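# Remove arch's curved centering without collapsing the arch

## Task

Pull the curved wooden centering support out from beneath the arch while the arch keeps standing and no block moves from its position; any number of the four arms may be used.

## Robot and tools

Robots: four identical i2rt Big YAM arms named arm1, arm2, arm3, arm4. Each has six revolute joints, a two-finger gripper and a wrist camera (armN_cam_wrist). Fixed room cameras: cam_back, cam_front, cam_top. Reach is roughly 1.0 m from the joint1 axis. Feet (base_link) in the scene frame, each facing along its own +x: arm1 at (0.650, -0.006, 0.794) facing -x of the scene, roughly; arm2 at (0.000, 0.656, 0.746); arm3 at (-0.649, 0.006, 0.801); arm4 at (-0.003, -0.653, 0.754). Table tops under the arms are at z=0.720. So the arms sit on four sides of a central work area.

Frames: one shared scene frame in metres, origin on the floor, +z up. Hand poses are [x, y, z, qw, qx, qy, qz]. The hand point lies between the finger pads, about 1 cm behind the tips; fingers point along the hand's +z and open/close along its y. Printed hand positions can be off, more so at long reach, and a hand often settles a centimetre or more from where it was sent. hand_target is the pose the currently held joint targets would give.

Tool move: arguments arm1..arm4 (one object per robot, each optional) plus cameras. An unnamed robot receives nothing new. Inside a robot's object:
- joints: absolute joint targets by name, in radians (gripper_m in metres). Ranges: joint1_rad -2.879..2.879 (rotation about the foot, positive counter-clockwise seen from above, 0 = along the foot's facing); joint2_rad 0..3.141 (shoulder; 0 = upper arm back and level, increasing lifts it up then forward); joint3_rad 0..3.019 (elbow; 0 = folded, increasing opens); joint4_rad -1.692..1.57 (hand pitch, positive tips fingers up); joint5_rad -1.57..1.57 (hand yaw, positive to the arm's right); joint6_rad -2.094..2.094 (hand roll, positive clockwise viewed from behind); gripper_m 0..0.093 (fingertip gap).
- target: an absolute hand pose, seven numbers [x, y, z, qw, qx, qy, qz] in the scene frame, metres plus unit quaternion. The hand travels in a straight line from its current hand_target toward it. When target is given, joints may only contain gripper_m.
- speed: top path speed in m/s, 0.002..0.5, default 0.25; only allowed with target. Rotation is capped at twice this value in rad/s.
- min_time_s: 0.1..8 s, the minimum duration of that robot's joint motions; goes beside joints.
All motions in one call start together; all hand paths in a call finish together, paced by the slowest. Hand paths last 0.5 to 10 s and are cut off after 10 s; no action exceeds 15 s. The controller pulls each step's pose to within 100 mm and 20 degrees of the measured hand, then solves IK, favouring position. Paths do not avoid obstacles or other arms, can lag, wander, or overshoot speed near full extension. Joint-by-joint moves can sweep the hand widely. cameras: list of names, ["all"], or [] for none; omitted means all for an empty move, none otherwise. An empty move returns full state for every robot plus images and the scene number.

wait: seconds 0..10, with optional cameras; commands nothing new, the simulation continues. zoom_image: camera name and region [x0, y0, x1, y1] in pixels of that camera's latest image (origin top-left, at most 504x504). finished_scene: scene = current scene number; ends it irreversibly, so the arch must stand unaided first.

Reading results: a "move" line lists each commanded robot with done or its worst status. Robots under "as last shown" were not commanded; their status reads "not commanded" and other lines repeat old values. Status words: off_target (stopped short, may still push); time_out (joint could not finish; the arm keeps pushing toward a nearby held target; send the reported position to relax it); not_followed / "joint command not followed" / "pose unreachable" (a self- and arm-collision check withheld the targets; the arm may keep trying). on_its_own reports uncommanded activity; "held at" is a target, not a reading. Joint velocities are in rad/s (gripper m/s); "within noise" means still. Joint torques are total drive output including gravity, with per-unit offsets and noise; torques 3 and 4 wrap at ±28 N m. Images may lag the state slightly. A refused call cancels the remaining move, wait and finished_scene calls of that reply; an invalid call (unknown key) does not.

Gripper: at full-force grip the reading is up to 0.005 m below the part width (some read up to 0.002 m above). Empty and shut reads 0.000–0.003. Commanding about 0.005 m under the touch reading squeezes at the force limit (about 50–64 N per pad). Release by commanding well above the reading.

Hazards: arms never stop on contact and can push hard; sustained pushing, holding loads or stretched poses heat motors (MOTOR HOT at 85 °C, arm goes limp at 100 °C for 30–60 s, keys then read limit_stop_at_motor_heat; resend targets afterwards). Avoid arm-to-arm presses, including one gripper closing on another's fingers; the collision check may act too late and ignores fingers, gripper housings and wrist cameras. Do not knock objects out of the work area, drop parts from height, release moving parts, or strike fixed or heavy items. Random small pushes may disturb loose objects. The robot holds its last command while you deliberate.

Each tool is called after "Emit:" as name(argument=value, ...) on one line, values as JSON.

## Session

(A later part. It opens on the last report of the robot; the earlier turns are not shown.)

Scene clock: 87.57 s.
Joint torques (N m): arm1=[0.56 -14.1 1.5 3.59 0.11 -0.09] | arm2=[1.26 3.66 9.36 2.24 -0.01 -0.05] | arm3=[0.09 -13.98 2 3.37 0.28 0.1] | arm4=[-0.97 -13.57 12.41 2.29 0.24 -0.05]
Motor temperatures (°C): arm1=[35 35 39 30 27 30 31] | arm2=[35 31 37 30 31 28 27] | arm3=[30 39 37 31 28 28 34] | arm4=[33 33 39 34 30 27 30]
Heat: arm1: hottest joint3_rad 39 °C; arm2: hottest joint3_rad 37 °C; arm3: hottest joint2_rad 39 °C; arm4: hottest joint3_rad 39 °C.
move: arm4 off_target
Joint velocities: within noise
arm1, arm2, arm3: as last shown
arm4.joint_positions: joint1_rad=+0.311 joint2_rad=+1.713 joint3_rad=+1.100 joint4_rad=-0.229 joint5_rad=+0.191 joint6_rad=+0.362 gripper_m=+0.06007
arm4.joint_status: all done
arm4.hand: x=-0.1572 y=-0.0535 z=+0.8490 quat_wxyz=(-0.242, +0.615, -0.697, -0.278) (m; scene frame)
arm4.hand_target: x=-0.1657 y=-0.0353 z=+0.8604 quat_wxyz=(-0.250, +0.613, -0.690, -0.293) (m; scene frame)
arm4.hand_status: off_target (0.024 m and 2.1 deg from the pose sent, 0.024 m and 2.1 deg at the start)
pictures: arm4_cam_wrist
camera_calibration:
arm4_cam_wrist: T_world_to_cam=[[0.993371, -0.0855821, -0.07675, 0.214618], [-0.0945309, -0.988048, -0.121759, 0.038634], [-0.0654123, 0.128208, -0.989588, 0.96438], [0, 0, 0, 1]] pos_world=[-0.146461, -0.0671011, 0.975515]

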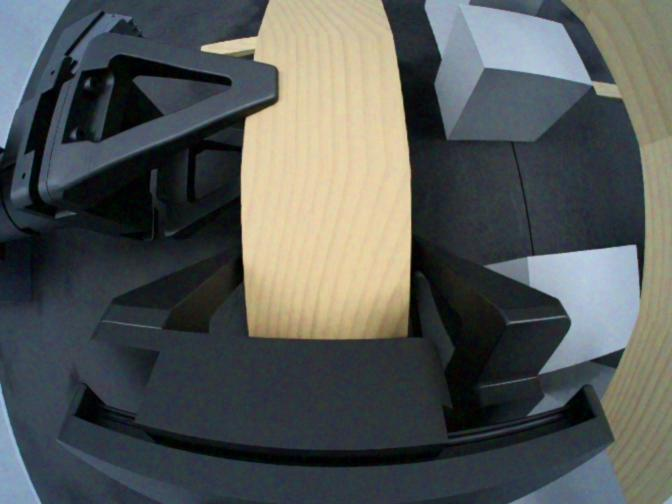

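Emit:
move(arm4={"joints": {"gripper_m": 0.044}}, cameras=["arm4_cam_wrist"])

Scene clock: 88.27 s.
Joint torques (N m): arm1=[0.56 -14.1 1.48 3.58 0.11 -0.1] | arm2=[1.03 3.78 9.36 2.25 0 -0.06] | arm3=[0.09 -13.68 2.14 3.32 0.27 0.1] | arm4=[-1.49 -13.68 12.26 2.19 0.27 -0.04]
Motor temperatures (°C): arm1=[35 35 39 30 27 30 31] | arm2=[35 31 37 30 31 28 27] | arm3=[30 39 37 31 28 28 34] | arm4=[33 33 39 34 30 27 30]
Heat: arm1: hottest joint3_rad 39 °C; arm2: hottest joint3_rad 37 °C; arm3: hottest joint2_rad 39 °C; arm4: hottest joint3_rad 39 °C.
move: arm4 off_target
Joint velocities: within noise
arm1, arm2: as last shown
arm3.joint_positions: joint1_rad=-0.056 joint2_rad=+1.941 joint3_rad=+0.365 joint4_rad=+1.486 joint5_rad=-0.016 joint6_rad=-1.556 gripper_m=+0.05652
arm3.joint_status: not commanded
arm3.hand: x=-0.1817 y=+0.0002 z=+0.8520 quat_wxyz=(-0.477, +0.521, -0.527, +0.473) (m; scene frame)
arm3.hand_target: x=-0.1758 y=+0.0019 z=+0.8850 quat_wxyz=(-0.500, +0.500, -0.500, +0.500) (m; scene frame)
arm3.hand_status: not commanded
arm4.joint_positions: joint1_rad=+0.315 joint2_rad=+1.713 joint3_rad=+1.103 joint4_rad=-0.229 joint5_rad=+0.191 joint6_rad=+0.362 gripper_m=+0.05071
arm4.joint_status: gripper_m off_target (ended at +0.05074, target +0.04400)
arm4.hand: x=-0.1602 y=-0.0532 z=+0.8503 quat_wxyz=(-0.242, +0.616, -0.696, -0.280) (m; scene frame)
arm4.hand_target: x=-0.1658 y=-0.0353 z=+0.8605 quat_wxyz=(-0.250, +0.613, -0.690, -0.293) (m; scene frame)
arm4.hand_status: not commanded
pictures: arm4_cam_wrist
camera_calibration:
arm4_cam_wrist: T_world_to_cam=[[0.993666, -0.0809403, -0.0779507, 0.218924], [-0.090222, -0.988169, -0.124025, 0.0414705], [-0.0669898, 0.130273, -0.989213, 0.964913], [0, 0, 0, 1]] pos_world=[-0.149157, -0.0670023, 0.976713]

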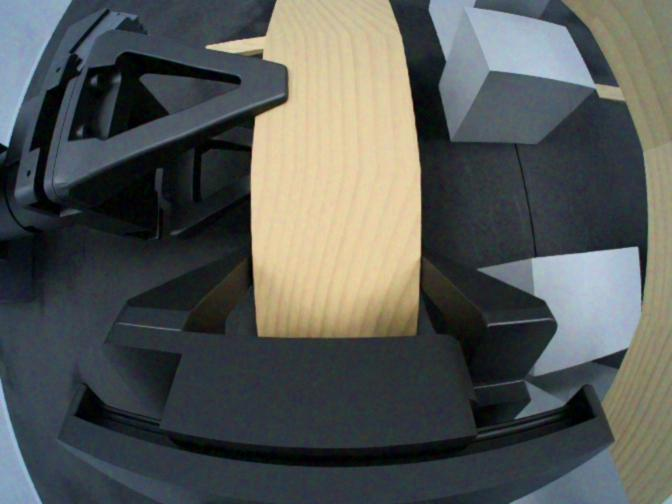

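Emit:
move(arm3={"target": [-0.180, 0.002, 0.868, 0.5, -0.5, 0.5, -0.5], "speed": 0.1, "joints": {"gripper_m": 0.080}}, arm4={"target": [-0.166, -0.0350, 0.874, 0.2501, -0.6127, 0.6903, 0.2926], "speed": 0.1, "joints": {"gripper_m": 0.044}})

Emit:
move(arm3={"target": [-0.290, 0.005, 0.868, 0.5, -0.5, 0.5, -0.5], "speed": 0.2, "joints": {"gripper_m": 0.082}}, cameras=["arm4_cam_wrist", "cam_back"])

Scene clock: 89.87 s.
Joint torques (N m): arm1=[0.56 -14.15 1.44 3.63 0.11 -0.11] | arm2=[1.14 3.66 9.35 2.29 -0.02 -0.06] | arm3=[-0.09 -9.76 1.76 3.06 0.2 0.1] | arm4=[-0.91 -15.62 12.9 1.54 0.27 -0.06]
Motor temperatures (°C): arm1=[35 35 38 30 27 30 31] | arm2=[35 31 37 30 31 28 27] | arm3=[30 39 37 31 28 28 34] | arm4=[33 33 39 34 30 27 31]
Heat: arm1: hottest joint3_rad 38 °C; arm2: hottest joint3_rad 37 °C; arm3: hottest joint2_rad 39 °C; arm4: hottest joint3_rad 39 °C.
move: arm3 off_target; arm4 off_target
Joint velocities: within noise
arm1, arm2: as last shown
arm3.joint_positions: joint1_rad=-0.056 joint2_rad=+1.942 joint3_rad=+0.365 joint4_rad=+1.516 joint5_rad=-0.015 joint6_rad=-1.557 gripper_m=+0.07996
arm3.joint_status: all done
arm3.hand: x=-0.1812 y=+0.0000 z=+0.8590 quat_wxyz=(-0.484, +0.514, -0.520, +0.481) (m; scene frame)
arm3.hand_target: x=-0.1799 y=+0.0020 z=+0.8682 quat_wxyz=(-0.493, +0.507, -0.507, +0.493) (m; scene frame)
arm3.hand_status: off_target (0.009 m and 4.0 deg from the pose sent, 0.016 m and 5.6 deg at the start; a joint's target at an end of its range on 25 of 29 steps)
arm4.joint_positions: joint1_rad=+0.315 joint2_rad=+1.714 joint3_rad=+1.107 joint4_rad=-0.247 joint5_rad=+0.191 joint6_rad=+0.362 gripper_m=+0.05071
arm4.joint_status: gripper_m off_target (ended at +0.05071, target +0.04400)
arm4.hand: x=-0.1597 y=-0.0545 z=+0.8489 quat_wxyz=(-0.239, +0.618, -0.697, -0.274) (m; scene frame)
arm4.hand_target: x=-0.1657 y=-0.0365 z=+0.8745 quat_wxyz=(-0.250, +0.613, -0.690, -0.293) (m; scene frame)
arm4.hand_status: off_target (0.032 m and 2.7 deg from the pose sent, 0.031 m and 1.9 deg at the start)
pictures: none

Scene clock: 91.10 s.
Joint torques (N m): arm1=[0.56 -14.04 1.48 3.59 0.11 -0.1] | arm2=[0.97 3.72 9.36 2.28 -0.01 -0.07] | arm3=[0.5 -7.65 -0.47 2.21 0.24 0.11] | arm4=[-0.91 -16.21 12.78 2.37 0.36 -0.03]
Motor temperatures (°C): arm1=[35 35 38 30 27 30 31] | arm2=[35 31 37 30 31 28 27] | arm3=[30 39 37 31 28 28 34] | arm4=[33 33 39 34 30 27 31]
Heat: arm1: hottest joint3_rad 38 °C; arm2: hottest joint3_rad 37 °C; arm3: hottest joint2_rad 39 °C; arm4: hottest joint3_rad 39 °C.
move: arm3 off_target
Joint velocities: within noise
arm1, arm2: as last shown
arm3.joint_positions: joint1_rad=-0.055 joint2_rad=+1.799 joint3_rad=+0.077 joint4_rad=+1.536 joint5_rad=-0.010 joint6_rad=-1.557 gripper_m=+0.08191
arm3.joint_status: all done
arm3.hand: x=-0.2890 y=+0.0016 z=+0.8587 quat_wxyz=(-0.450, +0.542, -0.551, +0.449) (m; scene frame)
arm3.hand_target: x=-0.2896 y=+0.0049 z=+0.8687 quat_wxyz=(-0.458, +0.538, -0.539, +0.458) (m; scene frame)
arm3.hand_status: off_target (0.010 m and 11.1 deg from the pose sent, 0.109 m and 4.0 deg at the start; a joint's target at an end of its range on 37 of 37 steps)
arm4.joint_positions: joint1_rad=+0.316 joint2_rad=+1.722 joint3_rad=+1.107 joint4_rad=-0.263 joint5_rad=+0.188 joint6_rad=+0.362 gripper_m=+0.05071
arm4.joint_status: not commanded
arm4.hand: x=-0.1600 y=-0.0581 z=+0.8414 quat_wxyz=(-0.233, +0.623, -0.699, -0.264) (m; scene frame)
arm4.hand_target: x=-0.1657 y=-0.0365 z=+0.8744 quat_wxyz=(-0.250, +0.613, -0.690, -0.293) (m; scene frame)
arm4.hand_status: not commanded
pictures: arm4_cam_wrist, cam_back
camera_calibration:
arm4_cam_wrist: T_world_to_cam=[[0.994586, -0.0806505, -0.0655366, 0.207422], [-0.0862571, -0.992398, -0.0877781, 0.00553593], [-0.0579591, 0.0929558, -0.993982, 0.960139], [0, 0, 0, 1]] pos_world=[-0.150173, -0.067028, 0.968441]

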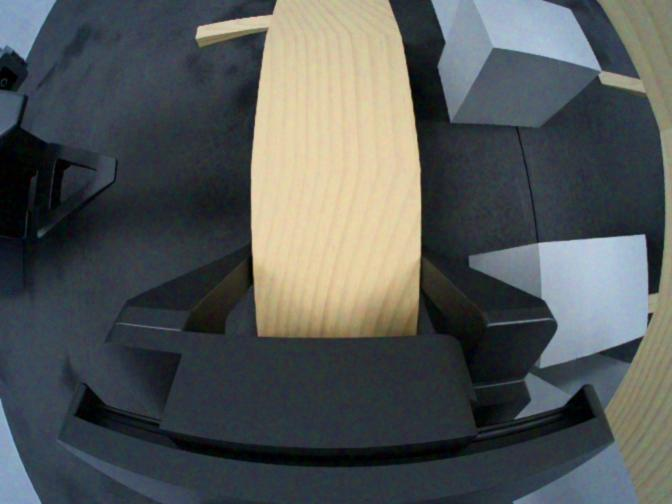

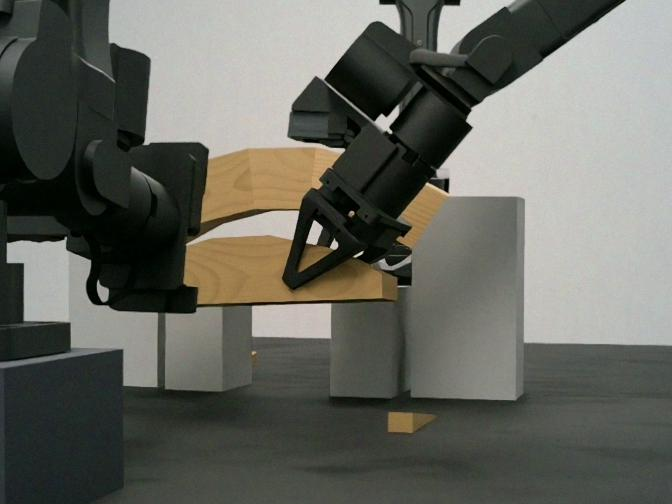

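Emit:
move(arm4={"target": [-0.168, -0.0380, 0.770, 0.2928, -0.6225, 0.6734, 0.2706], "speed": 0.1, "joints": {"gripper_m": 0.044}}, cameras=["arm4_cam_wrist", "cam_back"])

Emit:
zoom_image(camera="cam_back", region=[100, 300, 440, 440])

Scene clock: 93.60 s.
Joint torques (N m): arm1=[0.5 -14.21 1.5 3.58 0.11 -0.09] | arm2=[1.2 3.78 9.33 2.32 -0.01 -0.06] | arm3=[0.56 -8.18 -0.44 2.21 0.26 0.09] | arm4=[-0.97 -17.67 7.87 3.08 0.48 -0.1]
Motor temperatures (°C): arm1=[35 35 38 30 27 30 31] | arm2=[35 31 37 30 31 28 27] | arm3=[30 39 37 31 28 28 33] | arm4=[33 33 39 34 30 27 31]
Heat: arm1: hottest joint3_rad 38 °C; arm2: hottest joint3_rad 37 °C; arm3: hottest joint2_rad 39 °C; arm4: hottest joint3_rad 39 °C.
move: arm4 off_target
Joint velocities: within noise
arm1, arm3: as last shown
arm2.joint_positions: joint1_rad=+0.031 joint2_rad=+0.603 joint3_rad=+1.457 joint4_rad=-1.387 joint5_rad=-0.263 joint6_rad=+0.761 gripper_m=+0.09396
arm2.joint_status: not commanded
arm2.hand: x=+0.0421 y=+0.4486 z=+1.3126 quat_wxyz=(-0.497, -0.768, -0.393, +0.094) (m; scene frame)
arm2.hand_target: x=+0.0421 y=+0.4516 z=+1.3209 quat_wxyz=(-0.505, -0.763, -0.391, +0.098) (m; scene frame)
arm2.hand_status: not commanded
arm3.hand_target: x=-0.2896 y=+0.0049 z=+0.8686 quat_wxyz=(-0.458, +0.538, -0.539, +0.458) (m; scene frame)
arm4.joint_positions: joint1_rad=+0.342 joint2_rad=+1.908 joint3_rad=+1.061 joint4_rad=-0.015 joint5_rad=+0.285 joint6_rad=+0.321 gripper_m=+0.05071
arm4.joint_status: gripper_m off_target (ended at +0.05071, target +0.04400)
arm4.hand: x=-0.1608 y=-0.0504 z=+0.7513 quat_wxyz=(-0.277, +0.628, -0.684, -0.247) (m; scene frame)
arm4.hand_target: x=-0.1678 y=-0.0386 z=+0.7704 quat_wxyz=(-0.293, +0.622, -0.674, -0.270) (m; scene frame)
arm4.hand_status: off_target (0.024 m and 3.5 deg from the pose sent, 0.075 m and 7.5 deg at the start)
pictures: arm4_cam_wrist, cam_back
camera_calibration:
arm4_cam_wrist: T_world_to_cam=[[0.995998, -0.0861125, 0.0239106, 0.135687], [-0.0822375, -0.987832, -0.132003, 0.0392188], [0.0349868, 0.129509, -0.990961, 0.88434], [0, 0, 0, 1]] pos_world=[-0.162859, -0.064104, 0.878279]

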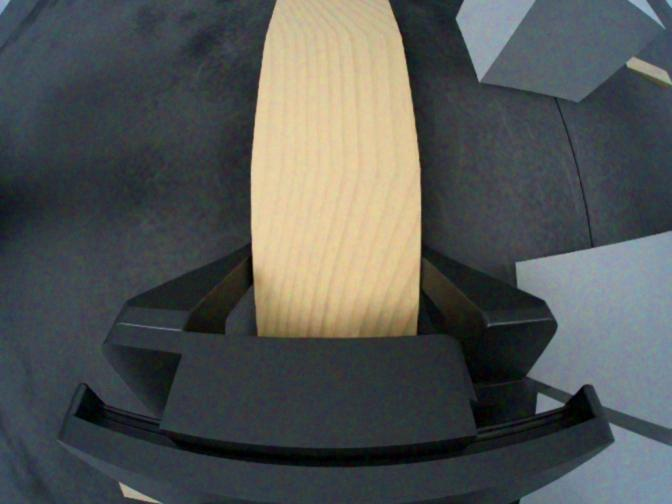

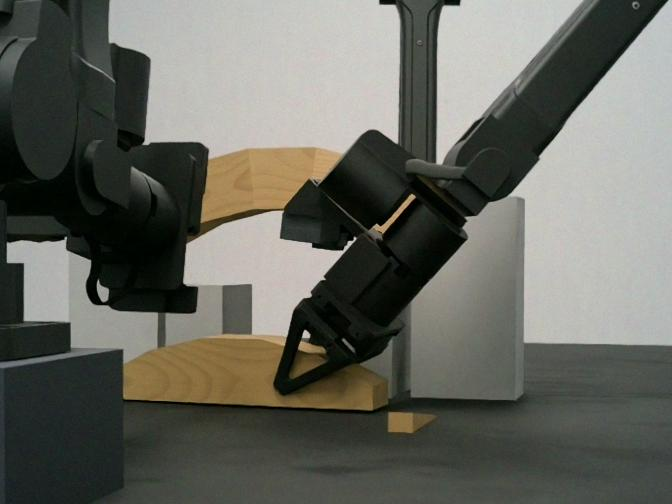

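Scaled by 1.482 from the camera's 672x504 image, which has a finer 960x720 frame.

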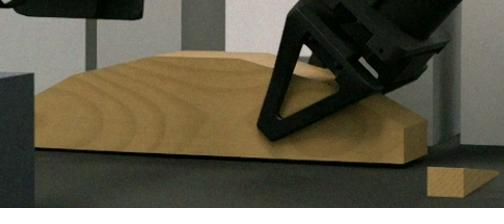

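Emit:
move(arm4={"target": [-0.168, -0.0385, 0.756, 0.2928, -0.6225, 0.6734, 0.2706], "speed": 0.04, "joints": {"gripper_m": 0.044}}, cameras=["cam_back"])

Emit:
zoom_image(camera="cam_back", region=[100, 300, 440, 440])

Scene clock: 94.83 s.
Joint torques (N m): arm1=[0.56 -14.15 1.46 3.58 0.11 -0.11] | arm2=[1.14 3.72 9.35 2.32 -0.03 -0.06] | arm3=[0.62 -8.12 -0.46 2.22 0.25 0.1] | arm4=[-0.97 -16.85 7.38 3.25 0.47 -0.13]
Motor temperatures (°C): arm1=[35 35 38 30 27 30 31] | arm2=[35 31 37 30 31 28 27] | arm3=[30 39 37 31 28 28 33] | arm4=[33 34 39 34 30 27 31]
Heat: arm1: hottest joint3_rad 38 °C; arm2: hottest joint3_rad 37 °C; arm3: hottest joint2_rad 39 °C; arm4: hottest joint3_rad 39 °C.
move: arm4 off_target
Joint velocities: within noise
arm1, arm2, arm3: as last shown
arm4.joint_positions: joint1_rad=+0.342 joint2_rad=+1.922 joint3_rad=+1.061 joint4_rad=+0.018 joint5_rad=+0.286 joint6_rad=+0.319 gripper_m=+0.05071
arm4.joint_status: gripper_m off_target (ended at +0.05071, target +0.04400)
arm4.hand: x=-0.1620 y=-0.0463 z=+0.7487 quat_wxyz=(-0.282, +0.625, -0.682, -0.255) (m; scene frame)
arm4.hand_target: x=-0.1679 y=-0.0388 z=+0.7561 quat_wxyz=(-0.293, +0.622, -0.674, -0.270) (m; scene frame)
arm4.hand_status: off_target (0.012 m and 2.4 deg from the pose sent, 0.015 m and 3.5 deg at the start)
pictures: cam_back

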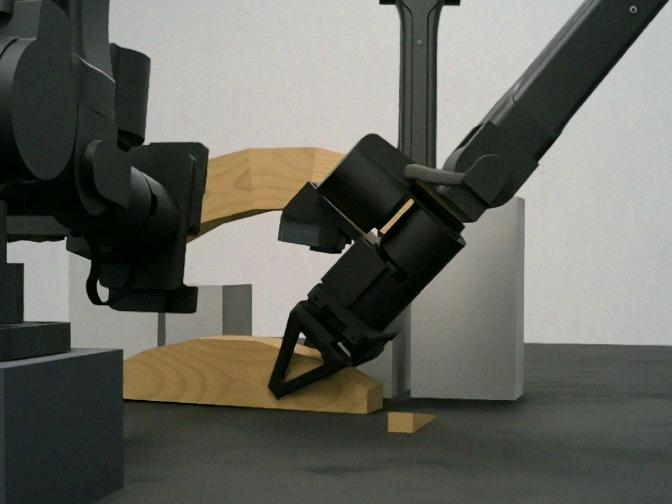

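Scaled by 1.482 from the camera's 672x504 image, which has a finer 960x720 frame.

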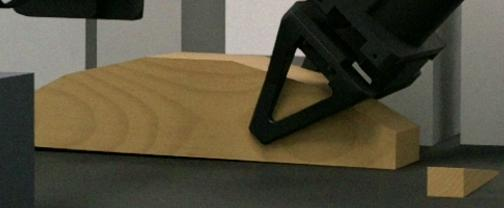

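Emit:
move(arm4={"target": [-0.168, -0.0385, 0.746, 0.2928, -0.6225, 0.6734, 0.2706], "speed": 0.04, "joints": {"gripper_m": 0.044}})

Emit:
move(arm4={"joints": {"gripper_m": 0.053}})

Emit:
move(arm4={"joints": {"gripper_m": 0.075}}, cameras=["arm4_cam_wrist", "cam_back"])

Scene clock: 96.07 s.
Joint torques (N m): arm1=[0.56 -14.1 1.48 3.6 0.11 -0.1] | arm2=[1.26 3.6 9.36 2.26 -0.02 -0.06] | arm3=[0.62 -8.18 -0.46 2.21 0.26 0.1] | arm4=[-0.79 -15.33 7.08 3.08 0.34 -0.03]
Motor temperatures (°C): arm1=[35 35 38 30 27 30 31] | arm2=[35 31 37 30 31 28 27] | arm3=[30 39 37 31 28 28 33] | arm4=[33 34 39 34 30 27 31]
Heat: arm1: hottest joint3_rad 38 °C; arm2: hottest joint3_rad 37 °C; arm3: hottest joint2_rad 39 °C; arm4: hottest joint3_rad 39 °C.
move: arm4 off_target
Joint velocities: within noise
arm1, arm2, arm3: as last shown
arm4.joint_positions: joint1_rad=+0.343 joint2_rad=+1.927 joint3_rad=+1.061 joint4_rad=+0.044 joint5_rad=+0.288 joint6_rad=+0.315 gripper_m=+0.05071
arm4.joint_status: gripper_m off_target (ended at +0.05071, target +0.04400)
arm4.hand: x=-0.1631 y=-0.0427 z=+0.7495 quat_wxyz=(-0.287, +0.622, -0.679, -0.263) (m; scene frame)
arm4.hand_target: x=-0.1681 y=-0.0387 z=+0.7462 quat_wxyz=(-0.293, +0.623, -0.673, -0.271) (m; scene frame)
arm4.hand_status: done (0.007 m and 1.3 deg from the pose sent, 0.010 m and 2.4 deg at the start)
pictures: none

Scene clock: 96.80 s.
Joint torques (N m): arm1=[0.56 -14.1 1.54 3.6 0.12 -0.11] | arm2=[1.2 3.6 9.43 2.26 0 -0.06] | arm3=[0.67 -8.06 -0.47 2.24 0.26 0.1] | arm4=[-1.14 -16.09 7.13 2.48 0.26 -0.05]
Motor temperatures (°C): arm1=[35 35 38 30 27 30 31] | arm2=[35 31 37 30 31 28 27] | arm3=[30 39 36 31 28 28 33] | arm4=[33 34 39 34 30 27 31]
Heat: arm1: hottest joint3_rad 38 °C; arm2: hottest joint3_rad 37 °C; arm3: hottest joint2_rad 39 °C; arm4: hottest joint3_rad 39 °C.
move: arm4 done
Joint velocities: within noise
arm1.joint_positions: joint1_rad=+0.237 joint2_rad=+2.008 joint3_rad=+0.596 joint4_rad=+1.370 joint5_rad=+0.221 joint6_rad=-1.551 gripper_m=+0.00012
arm1.joint_status: not commanded
arm1.hand: x=+0.1070 y=-0.0840 z=+0.8528 quat_wxyz=(-0.492, +0.512, +0.506, -0.489) (m; scene frame)
arm1.hand_target: x=+0.1099 y=-0.0900 z=+0.8677 quat_wxyz=(-0.500, +0.500, +0.500, -0.500) (m; scene frame)
arm1.hand_status: not commanded
arm2, arm3: as last shown
arm4.joint_positions: joint1_rad=+0.343 joint2_rad=+1.933 joint3_rad=+1.061 joint4_rad=+0.063 joint5_rad=+0.291 joint6_rad=+0.314 gripper_m=+0.05297
arm4.joint_status: all done
arm4.hand: x=-0.1636 y=-0.0403 z=+0.7491 quat_wxyz=(-0.290, +0.620, -0.678, -0.267) (m; scene frame)
arm4.hand_target: x=-0.1679 y=-0.0386 z=+0.7462 quat_wxyz=(-0.293, +0.622, -0.674, -0.270) (m; scene frame)
arm4.hand_status: not commanded
pictures: none

Scene clock: 97.37 s.
Joint torques (N m): arm1=[0.62 -14.04 1.51 3.62 0.11 -0.09] | arm2=[1.03 3.72 9.33 2.29 -0.01 -0.06] | arm3=[0.62 -8.06 -0.44 2.22 0.26 0.11] | arm4=[-0.73 -16.38 7.06 2.41 0.23 -0.05]
Motor temperatures (°C): arm1=[35 35 38 30 27 30 31] | arm2=[35 31 37 30 31 28 27] | arm3=[30 39 36 31 28 28 33] | arm4=[33 34 39 34 30 27 31]
Heat: arm1: hottest joint3_rad 38 °C; arm2: hottest joint3_rad 37 °C; arm3: hottest joint2_rad 39 °C; arm4: hottest joint3_rad 39 °C.
move: arm4 done
Joint velocities: within noise
arm1, arm2, arm3: as last shown
arm4.joint_positions: joint1_rad=+0.343 joint2_rad=+1.933 joint3_rad=+1.061 joint4_rad=+0.066 joint5_rad=+0.291 joint6_rad=+0.314 gripper_m=+0.07484
arm4.joint_status: all done
arm4.hand: x=-0.1639 y=-0.0400 z=+0.7494 quat_wxyz=(-0.291, +0.619, -0.678, -0.268) (m; scene frame)
arm4.hand_target: x=-0.1679 y=-0.0387 z=+0.7462 quat_wxyz=(-0.293, +0.623, -0.674, -0.270) (m; scene frame)
arm4.hand_status: not commanded
pictures: arm4_cam_wrist, cam_back
camera_calibration:
arm4_cam_wrist: T_world_to_cam=[[0.996315, -0.0851469, 0.0103122, 0.150053], [-0.0817995, -0.979464, -0.184278, 0.0885742], [0.0257911, 0.182755, -0.98282, 0.875708], [0, 0, 0, 1]] pos_world=[-0.16484, -0.0605085, 0.875439]

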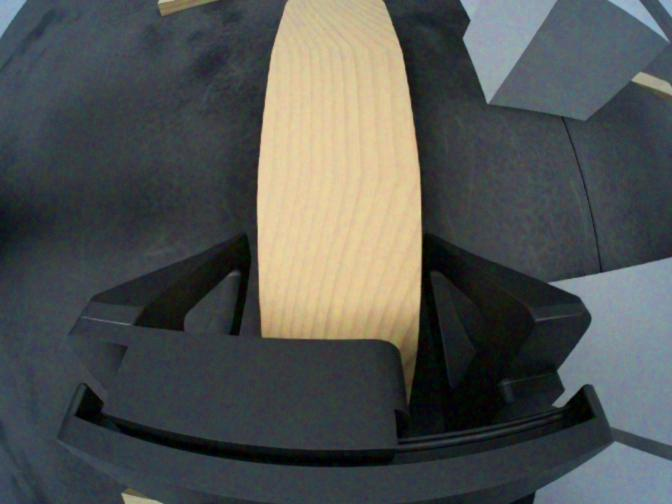

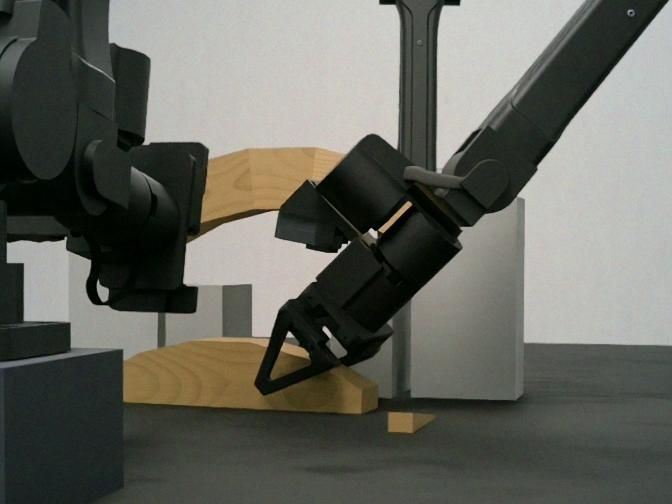

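Released; now retreat arm4 up and back, then verify.

Emit:
move(arm4={"target": [-0.188, -0.190, 0.905, 0.2928, -0.6225, 0.6734, 0.2706], "speed": 0.2, "joints": {"gripper_m": 0.082}}, cameras=["arm4_cam_wrist", "cam_back", "cam_front", "cam_top"])

Scene clock: 99.50 s.
Joint torques (N m): arm1=[0.5 -14.15 1.52 3.62 0.11 -0.1] | arm2=[1.26 3.66 9.37 2.28 -0.02 -0.05] | arm3=[0.62 -8.18 -0.47 2.22 0.25 0.1] | arm4=[-0.97 -8.88 8.28 1.58 0.34 0.12]
Motor temperatures (°C): arm1=[35 35 38 30 27 30 31] | arm2=[35 31 37 30 31 28 27] | arm3=[30 39 36 31 28 28 33] | arm4=[33 34 39 34 30 27 31]
Heat: arm1: hottest joint3_rad 38 °C; arm2: hottest joint3_rad 37 °C; arm3: hottest joint2_rad 39 °C; arm4: hottest joint3_rad 39 °C.
move: arm4 done
Joint velocities: within noise
arm1, arm2, arm3: as last shown
arm4.joint_positions: joint1_rad=+0.517 joint2_rad=+1.351 joint3_rad=+0.844 joint4_rad=-0.320 joint5_rad=+0.409 joint6_rad=+0.428 gripper_m=+0.08194
arm4.joint_status: all done
arm4.hand: x=-0.1875 y=-0.1853 z=+0.9121 quat_wxyz=(-0.297, +0.622, -0.670, -0.277) (m; scene frame)
arm4.hand_target: x=-0.1879 y=-0.1899 z=+0.9052 quat_wxyz=(-0.293, +0.622, -0.673, -0.271) (m; scene frame)
arm4.hand_status: done (0.009 m and 1.0 deg from the pose sent, 0.217 m and 0.7 deg at the start)
pictures: arm4_cam_wrist, cam_back, cam_front, cam_top
camera_calibration:
arm4_cam_wrist: T_world_to_cam=[[0.997491, -0.069821, 0.0116962, 0.161251], [-0.0658954, -0.9761, -0.207091, -0.00128963], [0.0258759, 0.205801, -0.978252, 1.06289], [0, 0, 0, 1]] pos_world=[-0.188435, -0.208744, 1.03762]

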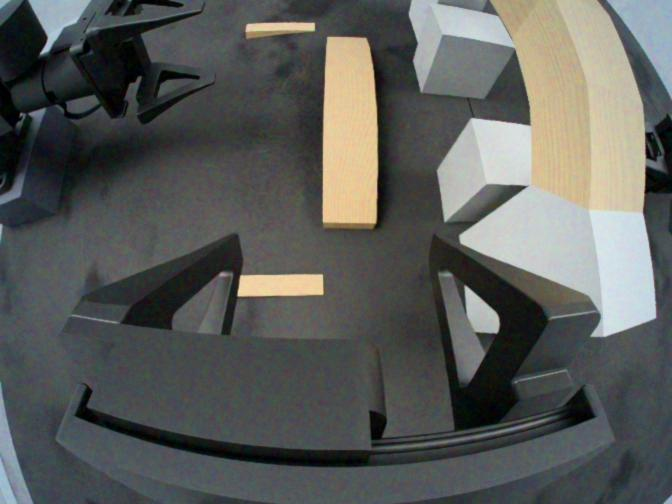

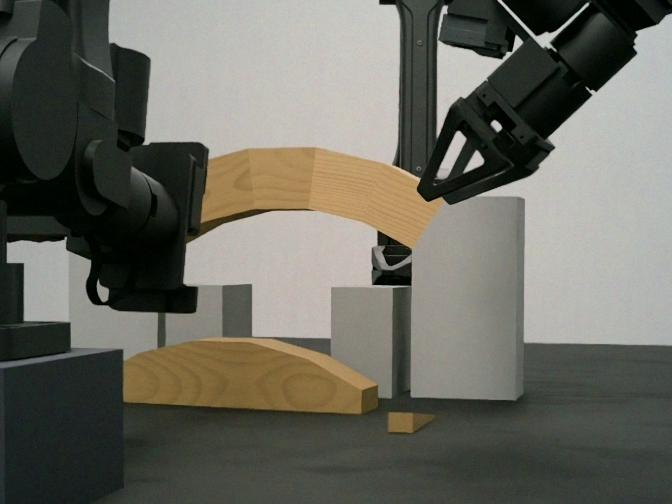

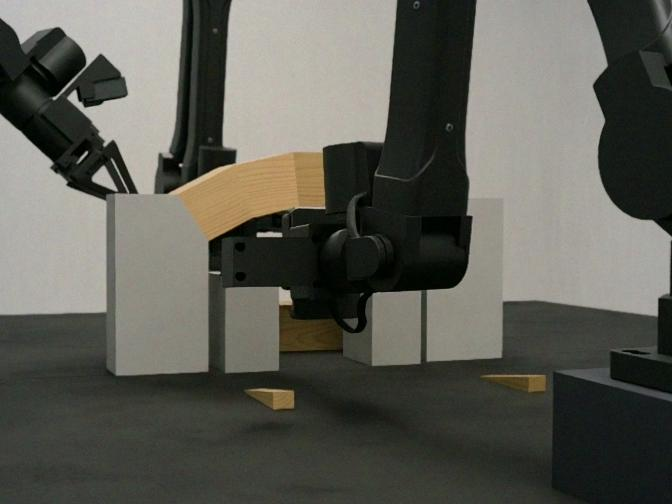

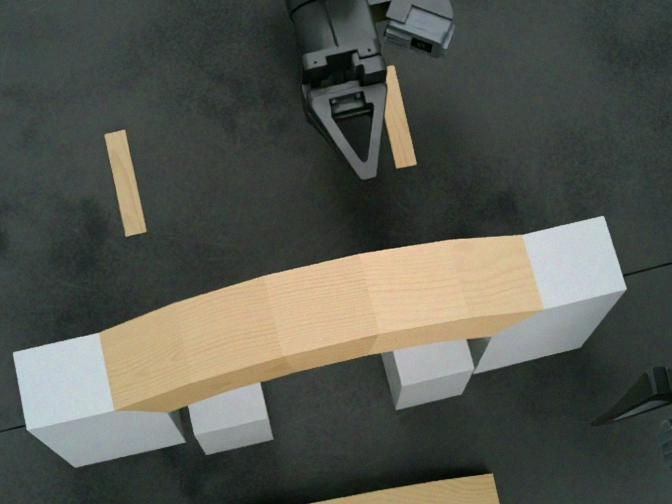

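Emit:
finished_scene(scene=2)

The scene is finished: the task was done.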